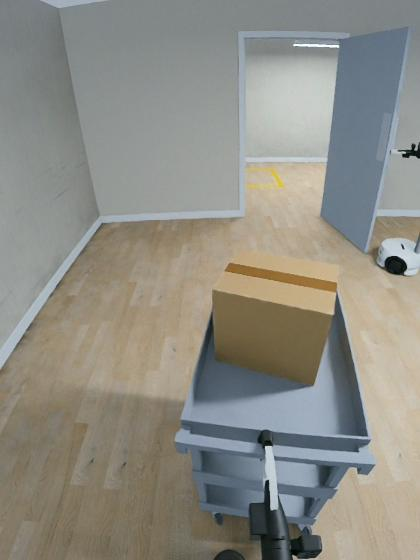

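Call:
move(r1={"base":{"translate_m":0.25,"strafe_m":0.07},"pace":"default"}, blocking=false, cameras=[])

Call:
wait(seconds=7, cameras=["r1_head_camera"])

Scene clock: 837.33 s.
move: r1 moving
r1.base_odometry: x=-5.054 y=-1.493 heading=+0.772
r1.turned_by_wheels: +0.000
r1.turned_by_imu: +0.000
r1.base_tilt: forward=-1.6 right=+1.3
r1.lidar_m: 0.39 2.24 1.58 1.51 1.56 2.16 2.06 2.16 2.93 3.18 3.32 0.40
r1.base_status: translate_m moving; strafe_m moving
r1.joint_positions: lift_m=+0.690 arm_m=+0.000 wrist_yaw_rad=-0.003 wrist_pitch_rad=+0.010 wrist_roll_rad=+1.569 gripper_m=-0.020
r1.joint_status: not commanded
r1.measured_speeds: translate_m=+0.124 strafe_m=+0.034 rotate_rad=+0.001 lift_m=+0.000 arm_m=+0.000 wrist_yaw_rad=+0.000 wrist_pitch_rad=+0.000 wrist_roll_rad=+0.000
r1.motor_effort: lift_m=+21(21) arm_m=+4(4) wheel_0=+6(10) wheel_1=+9(10) wheel_2=-13(14)
r1.servo_current: wrist_yaw_rad=59(59) wrist_pitch_rad=52(65) wrist_roll_rad=39(59) gripper_m=46(52)
r1.hand_pose: x=+0.4590 y=-0.0882 z=+0.8652 quat_wxyz=(+0.708, +0.707, +0.003, -0.004) (m; r1's base frame)
r1.wrist_depth_mm: - - - 211 215 1537 - / - - - 159 219 - - / - 413 418 220 222 - - / - 436 439 165 225 - - / - 462 462 167 229 - - / - 492 473 186 185 - - / - - 179 140 236 535 -
r2: as last shown
r2.base_tilt: forward=-0.8 right=-0.1
r2.lidar_m: 1.23 0.34 0.32 2.93 3.27 1.95 - 2.64 1.62 1.45 1.46 1.36
r2.on_its_own: wrist_yaw_rad is held at +1.273, not at your +1.750, since a torque_fault
r2.motor_effort: lift_m=+18(19) arm_m=+4(4) wheel_0=+29(30) wheel_1=+3(3) wheel_2=+0(1)
r2.servo_current: wrist_yaw_rad=176(189) wrist_pitch_rad=39(46) wrist_roll_rad=39(52) gripper_m=72(72)
r2.contact_limits: strafe_m 0.9
r2.wrist_depth_mm: - 205 224 271 309 373 - / - 206 220 271 310 373 - / - 211 225 272 309 364 - / - 207 229 272 310 375 - / - 211 225 169 309 366 - / - 204 178 181 304 377 - / - 157 226 - 298 - -
pictures: none
No camera images: "cameras" was empty.

Scene clock: 839.13 s.
earlier move: r1 done
r1.base_odometry: x=-4.940 y=-1.297 heading=+0.772
r1.turned_by_wheels: +0.000
r1.turned_by_imu: +0.001
r1.base_tilt: forward=-1.6 right=+1.3
r1.lidar_m: 0.41 0.44 1.53 1.44 1.50 2.07 2.26 2.38 3.26 3.26 3.40 0.38
r1.base_status: done
r1.joint_positions: lift_m=+0.690 arm_m=+0.000 wrist_yaw_rad=-0.002 wrist_pitch_rad=+0.010 wrist_roll_rad=+1.569 gripper_m=-0.020
r1.joint_status: not commanded
r1.measured_speeds: all 0
r1.motor_effort: lift_m=+21(21) arm_m=+0(4) wheel_0=+3(11) wheel_1=+1(11) wheel_2=+2(15)
r1.servo_current: wrist_yaw_rad=65(72) wrist_pitch_rad=59(65) wrist_roll_rad=46(65) gripper_m=39(52)
r1.hand_pose: x=+0.4591 y=-0.0880 z=+0.8652 quat_wxyz=(+0.708, +0.707, +0.003, -0.004) (m; r1's base frame)
r1.wrist_depth_mm: - - - - 207 - - / - 477 439 153 212 - - / - 413 413 156 218 - - / - 439 442 161 223 - - / - 473 473 166 229 - - / - 512 488 185 184 1708 - / - - 181 139 241 1464 -
r2.base_odometry: x=-3.582 y=+0.617 heading=-2.906
r2.turned_by_wheels: +0.000
r2.turned_by_imu: +0.000
r2.base_tilt: forward=-0.7 right=+0.0
r2.lidar_m: 1.22 0.34 0.32 2.90 2.11 1.83 - 2.60 1.65 1.45 1.49 1.40
r2.base_status: not commanded
r2.joint_positions: lift_m=+0.850 arm_m=+0.000 wrist_yaw_rad=+1.301 wrist_pitch_rad=+0.001 wrist_roll_rad=+0.000 gripper_m=-0.029
r2.joint_status: not commanded
r2.measured_speeds: all 0
r2.on_its_own: wrist_yaw_rad is held at +1.273, not at your +1.750, since a torque_fault; wrist_yaw_rad is at rest, and its servo_current (189 mA) is outside its rest range (0 to 104 mA)
r2.motor_effort: lift_m=+18(19) arm_m=+4(4) wheel_0=+29(30) wheel_1=+3(3) wheel_2=+0(1)
r2.servo_current: wrist_yaw_rad=189(195) wrist_pitch_rad=39(46) wrist_roll_rad=59(65) gripper_m=65(72)
r2.contact_limits: strafe_m 0.9
r2.hand_pose: x=+0.3321 y=+0.2546 z=+1.0278 quat_wxyz=(+0.796, +0.000, +0.000, +0.605) (m; r2's base frame)
r2.wrist_depth_mm: - 205 224 271 310 375 - / - 206 220 271 309 373 - / - 210 224 271 309 364 - / - 206 229 272 310 373 - / - 211 225 169 312 368 - / - 204 177 180 304 377 - / - 157 226 - 298 - -
wait: 1.80 of 7 s (r1 has come to rest)
pictures: r1_head_camera
Images, in order (width x height): r1_head_camera 420x560.

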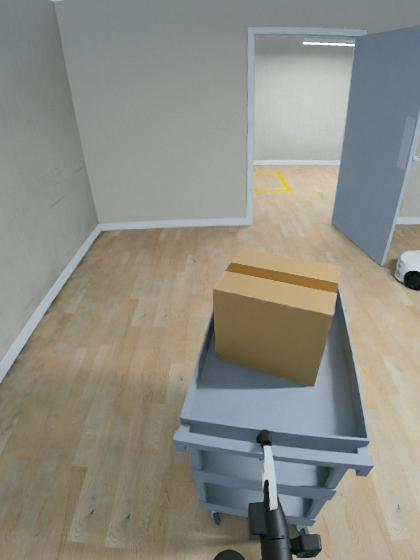

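Call:
move(r1={"base":{"translate_m":0.05,"strafe_m":0.25},"pace":"default"}, blocking=false, cameras=[])

Call:
wait(seconds=7, cameras=[])

Call:
move(r1={"base":{"translate_m":0.3,"strafe_m":-0.12},"pace":"default"}, blocking=false, cameras=[])

Call:
wait(seconds=7, cameras=["r1_head_camera"])

Scene clock: 846.33 s.
move: r1 moving
r1.base_odometry: x=-4.958 y=-1.269 heading=+0.771
r1.turned_by_wheels: -0.001
r1.turned_by_imu: -0.002
r1.base_tilt: forward=-1.6 right=+1.3
r1.lidar_m: 0.41 2.11 1.50 1.40 1.48 2.08 2.28 2.36 3.25 3.26 3.41 0.42
r1.base_status: translate_m moving; strafe_m moving
r1.joint_positions: lift_m=+0.690 arm_m=+0.000 wrist_yaw_rad=-0.007 wrist_pitch_rad=+0.010 wrist_roll_rad=+1.569 gripper_m=-0.020
r1.joint_status: not commanded
r1.measured_speeds: translate_m=+0.023 strafe_m=+0.126 rotate_rad=+0.001 lift_m=+0.000 arm_m=+0.000 wrist_yaw_rad=-0.043 wrist_pitch_rad=+0.000 wrist_roll_rad=+0.000
r1.motor_effort: lift_m=+21(21) arm_m=-1(4) wheel_0=-15(15) wheel_1=+9(9) wheel_2=-8(8)
r1.servo_current: wrist_yaw_rad=52(72) wrist_pitch_rad=52(65) wrist_roll_rad=26(52) gripper_m=46(52)
r1.hand_pose: x=+0.4587 y=-0.0893 z=+0.8652 quat_wxyz=(+0.708, +0.707, +0.001, -0.006) (m; r1's base frame)
r1.wrist_depth_mm: - - - - 215 1618 - / - - 569 159 219 - - / - 418 424 415 223 - - / - 439 445 165 227 - - / - 473 462 168 231 - - / - 500 480 186 181 - - / - - 178 141 239 - -
r2: as last shown
r2.lidar_m: 1.23 0.33 0.30 2.90 2.12 1.85 - 2.61 1.65 1.45 1.47 1.37
r2.on_its_own: wrist_yaw_rad is held at +1.273, not at your +1.750, since a torque_fault
r2.servo_current: wrist_yaw_rad=176(189) wrist_pitch_rad=39(52) wrist_roll_rad=46(59) gripper_m=72(72)
r2.contact_limits: strafe_m 0.9
r2.wrist_depth_mm: - 205 224 271 307 373 - / - 207 220 271 309 373 - / - 210 224 271 309 364 - / - 207 229 272 309 375 - / - 211 225 169 312 364 - / - 204 177 181 304 375 - / - 157 225 - 297 - -
pictures: none
No camera images: "cameras" was empty.

Scene clock: 848.10 s.
earlier move: r1 done
r1.base_odometry: x=-5.079 y=-1.082 heading=+0.772
r1.turned_by_wheels: +0.001
r1.turned_by_imu: +0.001
r1.base_tilt: forward=-1.6 right=+1.3
r1.lidar_m: 0.44 1.78 1.29 1.20 1.25 1.74 2.34 2.45 3.33 3.49 0.41 0.37
r1.base_status: done
r1.joint_positions: lift_m=+0.690 arm_m=+0.000 wrist_yaw_rad=-0.003 wrist_pitch_rad=+0.010 wrist_roll_rad=+1.569 gripper_m=-0.020
r1.joint_status: not commanded
r1.measured_speeds: all 0
r1.motor_effort: lift_m=+21(21) arm_m=-4(4) wheel_0=-3(18) wheel_1=-2(9) wheel_2=+1(11)
r1.servo_current: wrist_yaw_rad=59(78) wrist_pitch_rad=59(65) wrist_roll_rad=33(65) gripper_m=39(59)
r1.hand_pose: x=+0.4590 y=-0.0882 z=+0.8652 quat_wxyz=(+0.708, +0.707, +0.002, -0.004) (m; r1's base frame)
r1.wrist_depth_mm: 351 343 345 110 168 167 - / - 375 377 118 179 180 - / - 415 424 126 191 - - / - 477 473 137 206 - - / - - - 153 224 1708 - / - - - 185 182 1661 1308 / - - 179 131 176 1499 1229
r2.base_odometry: x=-3.582 y=+0.617 heading=-2.906
r2.turned_by_wheels: +0.000
r2.turned_by_imu: +0.000
r2.base_tilt: forward=-0.7 right=+0.0
r2.lidar_m: 1.22 0.34 0.31 2.94 2.04 1.96 - 2.59 1.64 1.47 1.49 1.37
r2.base_status: not commanded
r2.joint_positions: lift_m=+0.850 arm_m=+0.000 wrist_yaw_rad=+1.301 wrist_pitch_rad=+0.001 wrist_roll_rad=+0.000 gripper_m=-0.029
r2.joint_status: not commanded
r2.measured_speeds: all 0
r2.on_its_own: wrist_yaw_rad is held at +1.273, not at your +1.750, since a torque_fault; wrist_yaw_rad is at rest, and its servo_current (182 mA) is outside its rest range (0 to 104 mA)
r2.motor_effort: lift_m=+18(19) arm_m=+4(4) wheel_0=+29(30) wheel_1=+3(3) wheel_2=+0(1)
r2.servo_current: wrist_yaw_rad=182(195) wrist_pitch_rad=46(52) wrist_roll_rad=39(65) gripper_m=72(78)
r2.contact_limits: strafe_m 0.9
r2.hand_pose: x=+0.3321 y=+0.2546 z=+1.0278 quat_wxyz=(+0.796, +0.000, +0.000, +0.605) (m; r2's base frame)
r2.wrist_depth_mm: - 205 224 271 309 375 - / - 205 220 271 309 375 - / - 210 225 271 309 362 - / - 207 229 272 310 373 - / - 211 225 169 310 364 - / - 204 177 181 304 379 - / - 158 226 - 300 - -
wait: 1.77 of 7 s (r1 has come to rest)
pictures: none
No camera images: "cameras" was empty.

Scene clock: 848.60 s.
move: r1 moving
r1.base_odometry: x=-5.048 y=-1.070 heading=+0.772
r1.turned_by_wheels: +0.001
r1.turned_by_imu: +0.001
r1.base_tilt: forward=-1.6 right=+1.3
r1.lidar_m: 0.43 1.81 1.32 1.21 1.27 1.81 2.36 2.49 3.40 3.49 0.40 0.35
r1.base_status: translate_m moving; strafe_m moving
r1.joint_positions: lift_m=+0.690 arm_m=+0.000 wrist_yaw_rad=-0.003 wrist_pitch_rad=+0.010 wrist_roll_rad=+1.569 gripper_m=-0.020
r1.joint_status: not commanded
r1.measured_speeds: translate_m=+0.123 strafe_m=-0.047 rotate_rad=+0.005 lift_m=+0.000 arm_m=+0.000 wrist_yaw_rad=+0.000 wrist_pitch_rad=+0.000 wrist_roll_rad=+0.000
r1.motor_effort: lift_m=+21(21) arm_m=+4(4) wheel_0=+14(15) wheel_1=+7(7) wheel_2=-14(15)
r1.servo_current: wrist_yaw_rad=33(72) wrist_pitch_rad=59(65) wrist_roll_rad=65(72) gripper_m=46(52)
r1.hand_pose: x=+0.4590 y=-0.0882 z=+0.8652 quat_wxyz=(+0.708, +0.707, +0.003, -0.004) (m; r1's base frame)
r1.wrist_depth_mm: 343 336 336 101 155 158 - / - 370 377 107 169 169 - / - 413 418 114 183 183 - / - 477 473 - 198 - - / - - - - 218 1576 - / - - - - 186 1618 1308 / - - 178 132 182 1464 1255
r2: as last shown
r2.base_tilt: forward=-0.7 right=-0.1
r2.lidar_m: 1.23 0.34 0.31 2.91 2.05 1.94 - 2.60 1.62 1.46 1.46 1.37
r2.on_its_own: wrist_yaw_rad is held at +1.273, not at your +1.750, since a torque_fault
r2.motor_effort: lift_m=+19(19) arm_m=+4(4) wheel_0=+30(30) wheel_1=+3(3) wheel_2=+1(1)
r2.servo_current: wrist_yaw_rad=182(195) wrist_pitch_rad=46(46) wrist_roll_rad=46(59) gripper_m=65(72)
r2.contact_limits: strafe_m 0.9
r2.wrist_depth_mm: - 205 223 270 309 373 - / - 206 221 271 309 375 - / - 210 224 272 310 364 - / - 207 229 273 312 373 - / - 211 225 169 310 366 - / - 204 177 181 304 377 - / - 157 225 - 298 - -
pictures: none
No camera images: "cameras" was empty.

Scene clock: 850.57 s.
earlier move: r1 done
r1.base_odometry: x=-4.780 y=-0.959 heading=+0.772
r1.turned_by_wheels: +0.000
r1.turned_by_imu: +0.001
r1.base_tilt: forward=-1.6 right=+1.3
r1.lidar_m: 0.42 1.92 1.40 1.35 1.38 1.92 2.62 2.77 3.52 3.37 2.49 0.37
r1.base_status: done
r1.joint_positions: lift_m=+0.690 arm_m=+0.000 wrist_yaw_rad=+0.005 wrist_pitch_rad=+0.010 wrist_roll_rad=+1.569 gripper_m=-0.020
r1.joint_status: not commanded
r1.measured_speeds: all 0
r1.motor_effort: lift_m=+21(21) arm_m=-4(4) wheel_0=+1(23) wheel_1=+3(9) wheel_2=+1(15)
r1.servo_current: wrist_yaw_rad=72(85) wrist_pitch_rad=65(65) wrist_roll_rad=65(72) gripper_m=46(52)
r1.hand_pose: x=+0.4598 y=-0.0859 z=+0.8652 quat_wxyz=(+0.708, +0.707, +0.005, -0.002) (m; r1's base frame)
r1.wrist_depth_mm: - 343 349 110 167 168 - / - 373 379 117 179 179 - / - 410 418 124 191 - - / - 473 466 136 204 - - / - - 530 149 221 1708 - / - - - 186 183 1661 1205 / - - 178 136 180 1618 1205
r2.base_odometry: x=-3.582 y=+0.617 heading=-2.906
r2.turned_by_wheels: +0.000
r2.turned_by_imu: +0.000
r2.base_tilt: forward=-0.7 right=+0.0
r2.lidar_m: 1.22 0.34 0.32 2.93 1.73 1.67 - 2.64 1.64 1.47 1.49 1.38
r2.base_status: not commanded
r2.joint_positions: lift_m=+0.850 arm_m=+0.000 wrist_yaw_rad=+1.301 wrist_pitch_rad=+0.001 wrist_roll_rad=+0.000 gripper_m=-0.029
r2.joint_status: not commanded
r2.measured_speeds: all 0
r2.on_its_own: wrist_yaw_rad is held at +1.273, not at your +1.750, since a torque_fault; wrist_yaw_rad is at rest, and its servo_current (176 mA) is outside its rest range (0 to 104 mA)
r2.motor_effort: lift_m=+18(19) arm_m=+4(4) wheel_0=+29(30) wheel_1=+3(3) wheel_2=+0(1)
r2.servo_current: wrist_yaw_rad=176(202) wrist_pitch_rad=39(46) wrist_roll_rad=46(59) gripper_m=78(78)
r2.contact_limits: strafe_m 0.9
r2.hand_pose: x=+0.3321 y=+0.2546 z=+1.0278 quat_wxyz=(+0.796, +0.000, +0.000, +0.605) (m; r2's base frame)
r2.wrist_depth_mm: - 206 223 271 309 373 - / - 206 220 271 310 373 - / - 210 225 272 310 364 - / - 208 229 272 310 375 - / - 211 225 169 310 364 - / - 204 177 181 304 377 - / - 157 225 - 298 - -
wait: 1.97 of 7 s (r1 has come to rest)
pictures: r1_head_camera
Images, in order (width x height): r1_head_camera 420x560.

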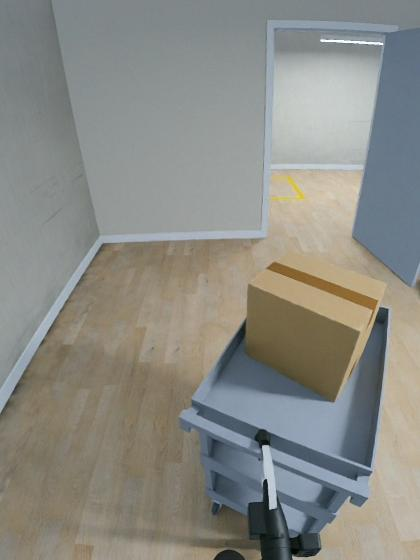

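Call:
move(r1={"base":{"translate_m":0.35,"strafe_m":-0.13},"pace":"default"}, blocking=false, cameras=[])

Call:
wait(seconds=7, cameras=["r1_head_camera"])

Scene clock: 857.00 s.
move: r1 moving
r1.base_odometry: x=-4.750 y=-0.945 heading=+0.773
r1.turned_by_wheels: +0.001
r1.turned_by_imu: +0.000
r1.base_tilt: forward=-1.6 right=+1.3
r1.lidar_m: 0.44 1.94 1.43 1.35 1.40 1.94 2.68 2.80 3.50 3.37 2.49 0.36
r1.base_status: translate_m moving; strafe_m moving
r1.joint_positions: lift_m=+0.690 arm_m=+0.000 wrist_yaw_rad=+0.004 wrist_pitch_rad=+0.010 wrist_roll_rad=+1.569 gripper_m=-0.020
r1.joint_status: not commanded
r1.measured_speeds: translate_m=+0.122 strafe_m=-0.045 rotate_rad=-0.001 lift_m=+0.000 arm_m=+0.000 wrist_yaw_rad=+0.000 wrist_pitch_rad=+0.000 wrist_roll_rad=+0.000
r1.motor_effort: lift_m=+21(21) arm_m=+4(4) wheel_0=+11(14) wheel_1=+6(8) wheel_2=-10(12)
r1.servo_current: wrist_yaw_rad=46(65) wrist_pitch_rad=52(59) wrist_roll_rad=33(59) gripper_m=46(52)
r1.hand_pose: x=+0.4595 y=-0.0863 z=+0.8652 quat_wxyz=(+0.708, +0.707, +0.005, -0.002) (m; r1's base frame)
r1.wrist_depth_mm: - 343 351 110 167 167 - / - 373 377 118 178 179 - / - 410 421 124 190 - - / - 473 469 135 203 - - / - - 530 148 220 1661 - / - - - - 184 1618 1229 / - - 180 134 257 1537 1229
r2: as last shown
r2.lidar_m: 1.24 0.33 0.32 2.93 1.68 1.65 - 2.64 1.64 1.46 1.49 1.40
r2.on_its_own: wrist_yaw_rad is held at +1.273, not at your +1.750, since a torque_fault
r2.motor_effort: lift_m=+18(19) arm_m=+4(4) wheel_0=+29(30) wheel_1=+3(3) wheel_2=+1(1)
r2.servo_current: wrist_yaw_rad=195(195) wrist_pitch_rad=39(46) wrist_roll_rad=39(52) gripper_m=59(78)
r2.contact_limits: strafe_m 0.9
r2.wrist_depth_mm: - 206 224 271 310 373 - / - 206 221 271 309 375 - / - 211 225 272 309 366 - / - 206 229 272 310 375 - / - 210 226 169 312 366 - / - 204 177 180 304 377 - / - 157 225 - 301 - -
pictures: none
No camera images: "cameras" was empty.

Scene clock: 859.17 s.
earlier move: r1 done
r1.base_odometry: x=-4.439 y=-0.808 heading=+0.772
r1.turned_by_wheels: +0.000
r1.turned_by_imu: -0.001
r1.base_tilt: forward=-1.6 right=+1.2
r1.lidar_m: 0.41 2.14 1.55 1.47 1.55 2.11 2.99 3.12 3.40 3.25 2.15 0.38
r1.base_status: done
r1.joint_positions: lift_m=+0.690 arm_m=+0.000 wrist_yaw_rad=+0.003 wrist_pitch_rad=+0.010 wrist_roll_rad=+1.569 gripper_m=-0.020
r1.joint_status: not commanded
r1.measured_speeds: all 0
r1.motor_effort: lift_m=+21(21) arm_m=-4(4) wheel_0=+0(14) wheel_1=+2(8) wheel_2=+0(14)
r1.servo_current: wrist_yaw_rad=52(72) wrist_pitch_rad=65(65) wrist_roll_rad=33(72) gripper_m=46(59)
r1.hand_pose: x=+0.4595 y=-0.0867 z=+0.8652 quat_wxyz=(+0.708, +0.707, +0.004, -0.003) (m; r1's base frame)
r1.wrist_depth_mm: - - 544 - 189 - - / - 379 387 - 199 - - / - 413 418 143 206 - - / - 452 449 153 216 - - / - 504 492 160 225 - - / - - 517 185 183 1661 - / - - 179 137 249 1430 1281
r2.base_odometry: x=-3.582 y=+0.617 heading=-2.906
r2.turned_by_wheels: +0.000
r2.turned_by_imu: +0.000
r2.base_tilt: forward=-0.7 right=+0.0
r2.lidar_m: 1.21 0.32 0.31 2.91 1.39 1.63 - 2.63 1.64 1.46 1.49 1.39
r2.base_status: not commanded
r2.joint_positions: lift_m=+0.850 arm_m=+0.000 wrist_yaw_rad=+1.301 wrist_pitch_rad=+0.001 wrist_roll_rad=+0.000 gripper_m=-0.029
r2.joint_status: not commanded
r2.measured_speeds: all 0
r2.on_its_own: wrist_yaw_rad is held at +1.273, not at your +1.750, since a torque_fault; wrist_yaw_rad is at rest, and its servo_current (182 mA) is outside its rest range (0 to 104 mA)
r2.motor_effort: lift_m=+19(19) arm_m=+4(4) wheel_0=+29(30) wheel_1=+3(3) wheel_2=+0(1)
r2.servo_current: wrist_yaw_rad=182(195) wrist_pitch_rad=39(46) wrist_roll_rad=52(59) gripper_m=65(78)
r2.contact_limits: strafe_m 0.9
r2.hand_pose: x=+0.3321 y=+0.2546 z=+1.0278 quat_wxyz=(+0.796, +0.000, +0.000, +0.605) (m; r2's base frame)
r2.wrist_depth_mm: - 206 223 270 309 373 - / - 206 220 271 312 373 - / - 210 225 271 309 359 - / - 207 229 272 312 375 - / - 211 225 169 312 366 - / - 203 177 181 306 375 - / - 157 225 - 300 - -
wait: 2.17 of 7 s (r1 has come to rest)
pictures: r1_head_camera
Images, in order (width x height): r1_head_camera 420x560.

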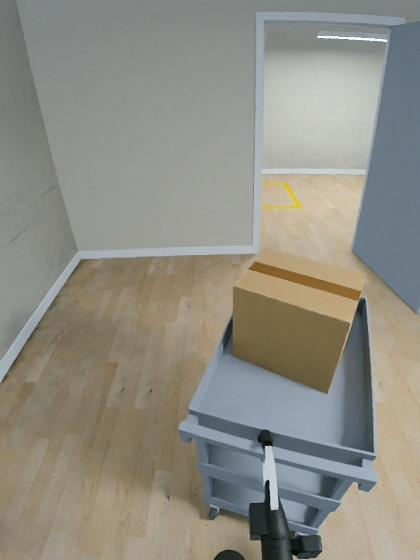

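Call:
move(r1={"base":{"translate_m":0.05,"strafe_m":0.28},"pace":"default"}, blocking=false, cameras=[])

Call:
wait(seconds=7, cameras=[])

Call:
move(r1={"base":{"translate_m":0.35,"strafe_m":-0.2},"pace":"default"}, blocking=false, cameras=[])

Call:
wait(seconds=7, cameras=["r1_head_camera"])

Scene clock: 870.23 s.
move: r1 moving
r1.base_odometry: x=-4.457 y=-0.780 heading=+0.771
r1.turned_by_wheels: -0.001
r1.turned_by_imu: -0.002
r1.base_tilt: forward=-1.6 right=+1.3
r1.lidar_m: 0.40 2.11 1.51 1.44 1.49 2.02 3.03 3.11 3.44 3.28 0.46 0.40
r1.base_status: translate_m moving; strafe_m moving
r1.joint_positions: lift_m=+0.690 arm_m=+0.000 wrist_yaw_rad=-0.007 wrist_pitch_rad=+0.010 wrist_roll_rad=+1.569 gripper_m=-0.020
r1.joint_status: not commanded
r1.measured_speeds: translate_m=+0.023 strafe_m=+0.129 rotate_rad=-0.004 lift_m=+0.000 arm_m=+0.000 wrist_yaw_rad=-0.035 wrist_pitch_rad=+0.000 wrist_roll_rad=+0.000
r1.motor_effort: lift_m=+21(21) arm_m=-4(4) wheel_0=-15(15) wheel_1=+7(10) wheel_2=-7(7)
r1.servo_current: wrist_yaw_rad=46(65) wrist_pitch_rad=52(65) wrist_roll_rad=33(52) gripper_m=39(52)
r1.hand_pose: x=+0.4587 y=-0.0894 z=+0.8652 quat_wxyz=(+0.708, +0.707, +0.001, -0.006) (m; r1's base frame)
r1.wrist_depth_mm: - - - 140 195 199 - / - 389 394 145 203 - - / - 418 418 151 211 - - / - 455 452 157 219 - - / - 504 484 163 228 - - / - - 508 186 182 1708 - / - - 180 138 249 1537 1281
r2: as last shown
r2.lidar_m: 1.24 0.35 0.33 2.88 1.41 1.65 - 2.60 1.63 1.46 1.47 1.36
r2.on_its_own: wrist_yaw_rad is held at +1.273, not at your +1.750, since a torque_fault
r2.servo_current: wrist_yaw_rad=189(195) wrist_pitch_rad=39(46) wrist_roll_rad=52(59) gripper_m=65(72)
r2.contact_limits: strafe_m 0.9
r2.wrist_depth_mm: - 206 224 270 309 373 - / - 206 220 271 309 375 - / - 210 224 272 310 364 - / - 207 229 272 310 375 - / - 211 225 169 309 366 - / - 204 177 180 306 377 - / - 157 226 - 298 - -
pictures: none
No camera images: "cameras" was empty.

Scene clock: 872.10 s.
earlier move: r1 done
r1.base_odometry: x=-4.598 y=-0.572 heading=+0.772
r1.turned_by_wheels: +0.001
r1.turned_by_imu: +0.001
r1.base_tilt: forward=-1.6 right=+1.3
r1.lidar_m: 0.42 1.76 1.28 1.21 1.24 1.68 3.07 3.18 3.68 3.53 0.35 0.33
r1.base_status: done
r1.joint_positions: lift_m=+0.690 arm_m=+0.000 wrist_yaw_rad=-0.003 wrist_pitch_rad=+0.010 wrist_roll_rad=+1.569 gripper_m=-0.020
r1.joint_status: not commanded
r1.measured_speeds: all 0
r1.motor_effort: lift_m=+21(21) arm_m=-4(4) wheel_0=-2(18) wheel_1=+1(10) wheel_2=-1(8)
r1.servo_current: wrist_yaw_rad=59(78) wrist_pitch_rad=59(65) wrist_roll_rad=46(65) gripper_m=46(52)
r1.hand_pose: x=+0.4590 y=-0.0882 z=+0.8652 quat_wxyz=(+0.708, +0.707, +0.003, -0.004) (m; r1's base frame)
r1.wrist_depth_mm: 345 334 340 - 145 146 - / - 377 384 - 156 154 - / - 439 442 103 174 171 - / - - 525 113 195 564 - / - - - 125 221 1618 - / - - - - 182 1576 1229 / - - 179 128 296 353 359
r2.base_odometry: x=-3.582 y=+0.617 heading=-2.906
r2.turned_by_wheels: +0.000
r2.turned_by_imu: +0.000
r2.base_tilt: forward=-0.7 right=+0.0
r2.lidar_m: 1.24 0.36 0.30 2.93 1.56 2.05 - 2.63 1.64 1.45 1.48 1.39
r2.base_status: not commanded
r2.joint_positions: lift_m=+0.850 arm_m=+0.000 wrist_yaw_rad=+1.301 wrist_pitch_rad=+0.001 wrist_roll_rad=+0.000 gripper_m=-0.029
r2.joint_status: not commanded
r2.measured_speeds: all 0
r2.on_its_own: wrist_yaw_rad is held at +1.273, not at your +1.750, since a torque_fault; wrist_yaw_rad is at rest, and its servo_current (176 mA) is outside its rest range (0 to 104 mA)
r2.motor_effort: lift_m=+19(19) arm_m=+4(4) wheel_0=+29(30) wheel_1=+3(3) wheel_2=+0(1)
r2.servo_current: wrist_yaw_rad=176(195) wrist_pitch_rad=39(46) wrist_roll_rad=46(59) gripper_m=72(78)
r2.contact_limits: strafe_m 0.9
r2.hand_pose: x=+0.3321 y=+0.2546 z=+1.0278 quat_wxyz=(+0.796, +0.000, +0.000, +0.605) (m; r2's base frame)
r2.wrist_depth_mm: - 206 224 270 310 375 - / - 206 220 272 310 373 - / - 211 224 271 310 362 - / - 206 229 272 310 370 - / - 211 226 169 312 364 - / - 204 177 180 303 379 - / - 157 225 - 298 - -
wait: 1.87 of 7 s (r1 has come to rest)
pictures: none
No camera images: "cameras" was empty.

Scene clock: 872.60 s.
move: r1 moving
r1.base_odometry: x=-4.563 y=-0.563 heading=+0.773
r1.turned_by_wheels: +0.001
r1.turned_by_imu: +0.001
r1.base_tilt: forward=-1.6 right=+1.3
r1.lidar_m: 0.43 1.76 1.26 1.21 1.27 1.71 3.10 3.22 3.64 3.49 0.33 0.31
r1.base_status: translate_m moving; strafe_m moving
r1.joint_positions: lift_m=+0.690 arm_m=+0.000 wrist_yaw_rad=-0.001 wrist_pitch_rad=+0.010 wrist_roll_rad=+1.569 gripper_m=-0.020
r1.joint_status: not commanded
r1.measured_speeds: translate_m=+0.124 strafe_m=-0.069 rotate_rad=+0.011 lift_m=+0.000 arm_m=+0.000 wrist_yaw_rad=+0.041 wrist_pitch_rad=+0.000 wrist_roll_rad=+0.000
r1.motor_effort: lift_m=+21(21) arm_m=+4(4) wheel_0=+15(18) wheel_1=+4(5) wheel_2=-11(14)
r1.servo_current: wrist_yaw_rad=52(72) wrist_pitch_rad=59(65) wrist_roll_rad=59(65) gripper_m=46(52)
r1.hand_pose: x=+0.4591 y=-0.0877 z=+0.8652 quat_wxyz=(+0.708, +0.707, +0.003, -0.004) (m; r1's base frame)
r1.wrist_depth_mm: 332 329 332 - - 129 - / - 379 379 - - 144 - / - 449 449 - 160 161 - / - - - - 183 539 - / - - - 111 213 1618 1308 / - - - - 182 1618 1229 / - - 180 135 300 355 362
r2: as last shown
r2.lidar_m: 1.24 0.35 0.30 2.88 1.55 2.11 - 2.64 1.64 1.45 1.48 1.36
r2.on_its_own: wrist_yaw_rad is held at +1.273, not at your +1.750, since a torque_fault
r2.motor_effort: lift_m=+19(19) arm_m=+4(4) wheel_0=+30(30) wheel_1=+3(3) wheel_2=+1(1)
r2.servo_current: wrist_yaw_rad=182(195) wrist_pitch_rad=33(46) wrist_roll_rad=39(59) gripper_m=72(72)
r2.contact_limits: strafe_m 0.9
r2.wrist_depth_mm: - 205 224 270 309 373 - / - 206 220 271 310 370 - / - 209 224 272 310 362 - / - 206 229 272 312 373 - / - 211 225 169 310 366 - / - 204 178 181 304 377 - / - 157 225 - 298 - -
pictures: none
No camera images: "cameras" was empty.

Scene clock: 874.77 s.
earlier move: r1 done
r1.base_odometry: x=-4.208 y=-0.471 heading=+0.773
r1.turned_by_wheels: +0.000
r1.turned_by_imu: +0.002
r1.base_tilt: forward=-1.6 right=+1.3
r1.lidar_m: 0.45 2.02 1.45 1.40 1.47 1.99 3.41 3.52 3.48 3.33 1.94 0.32
r1.base_status: done
r1.joint_positions: lift_m=+0.690 arm_m=+0.000 wrist_yaw_rad=+0.006 wrist_pitch_rad=+0.010 wrist_roll_rad=+1.569 gripper_m=-0.020
r1.joint_status: not commanded
r1.measured_speeds: all 0
r1.motor_effort: lift_m=+21(21) arm_m=-4(4) wheel_0=+0(24) wheel_1=+3(8) wheel_2=+3(14)
r1.servo_current: wrist_yaw_rad=59(78) wrist_pitch_rad=59(72) wrist_roll_rad=52(72) gripper_m=39(52)
r1.hand_pose: x=+0.4598 y=-0.0858 z=+0.8652 quat_wxyz=(+0.708, +0.707, +0.005, -0.001) (m; r1's base frame)
r1.wrist_depth_mm: 330 329 330 - - 127 - / - 379 387 - - 141 - / - 449 455 - 163 160 - / - - - - 183 549 - / - - - 110 216 1661 1281 / - - - - 181 1618 1229 / - - 180 136 312 364 370
r2.base_odometry: x=-3.582 y=+0.617 heading=-2.906
r2.turned_by_wheels: +0.000
r2.turned_by_imu: +0.000
r2.base_tilt: forward=-0.7 right=+0.0
r2.lidar_m: 1.23 0.33 0.32 2.93 1.25 2.04 - 2.63 1.63 1.46 1.48 1.37
r2.base_status: not commanded
r2.joint_positions: lift_m=+0.850 arm_m=+0.000 wrist_yaw_rad=+1.301 wrist_pitch_rad=+0.001 wrist_roll_rad=+0.000 gripper_m=-0.029
r2.joint_status: not commanded
r2.measured_speeds: all 0
r2.on_its_own: wrist_yaw_rad is held at +1.273, not at your +1.750, since a torque_fault; wrist_yaw_rad is at rest, and its servo_current (189 mA) is outside its rest range (0 to 104 mA)
r2.motor_effort: lift_m=+19(19) arm_m=+4(4) wheel_0=+30(30) wheel_1=+3(3) wheel_2=+0(1)
r2.servo_current: wrist_yaw_rad=189(202) wrist_pitch_rad=39(46) wrist_roll_rad=39(59) gripper_m=72(78)
r2.contact_limits: strafe_m 0.9
r2.hand_pose: x=+0.3321 y=+0.2546 z=+1.0278 quat_wxyz=(+0.796, +0.000, +0.000, +0.605) (m; r2's base frame)
r2.wrist_depth_mm: - 205 224 271 309 373 - / - 206 220 271 310 373 - / - 210 224 271 310 362 - / - 207 229 272 309 375 - / - 211 225 169 310 366 - / - 204 177 181 303 379 - / - 157 226 - 298 - -
wait: 2.17 of 7 s (r1 has come to rest)
pictures: r1_head_camera
Images, in order (width x height): r1_head_camera 420x560.

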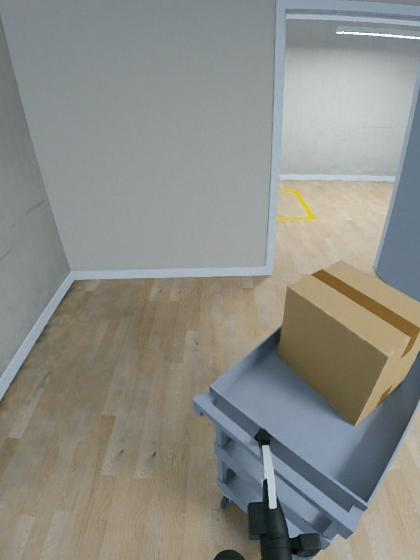

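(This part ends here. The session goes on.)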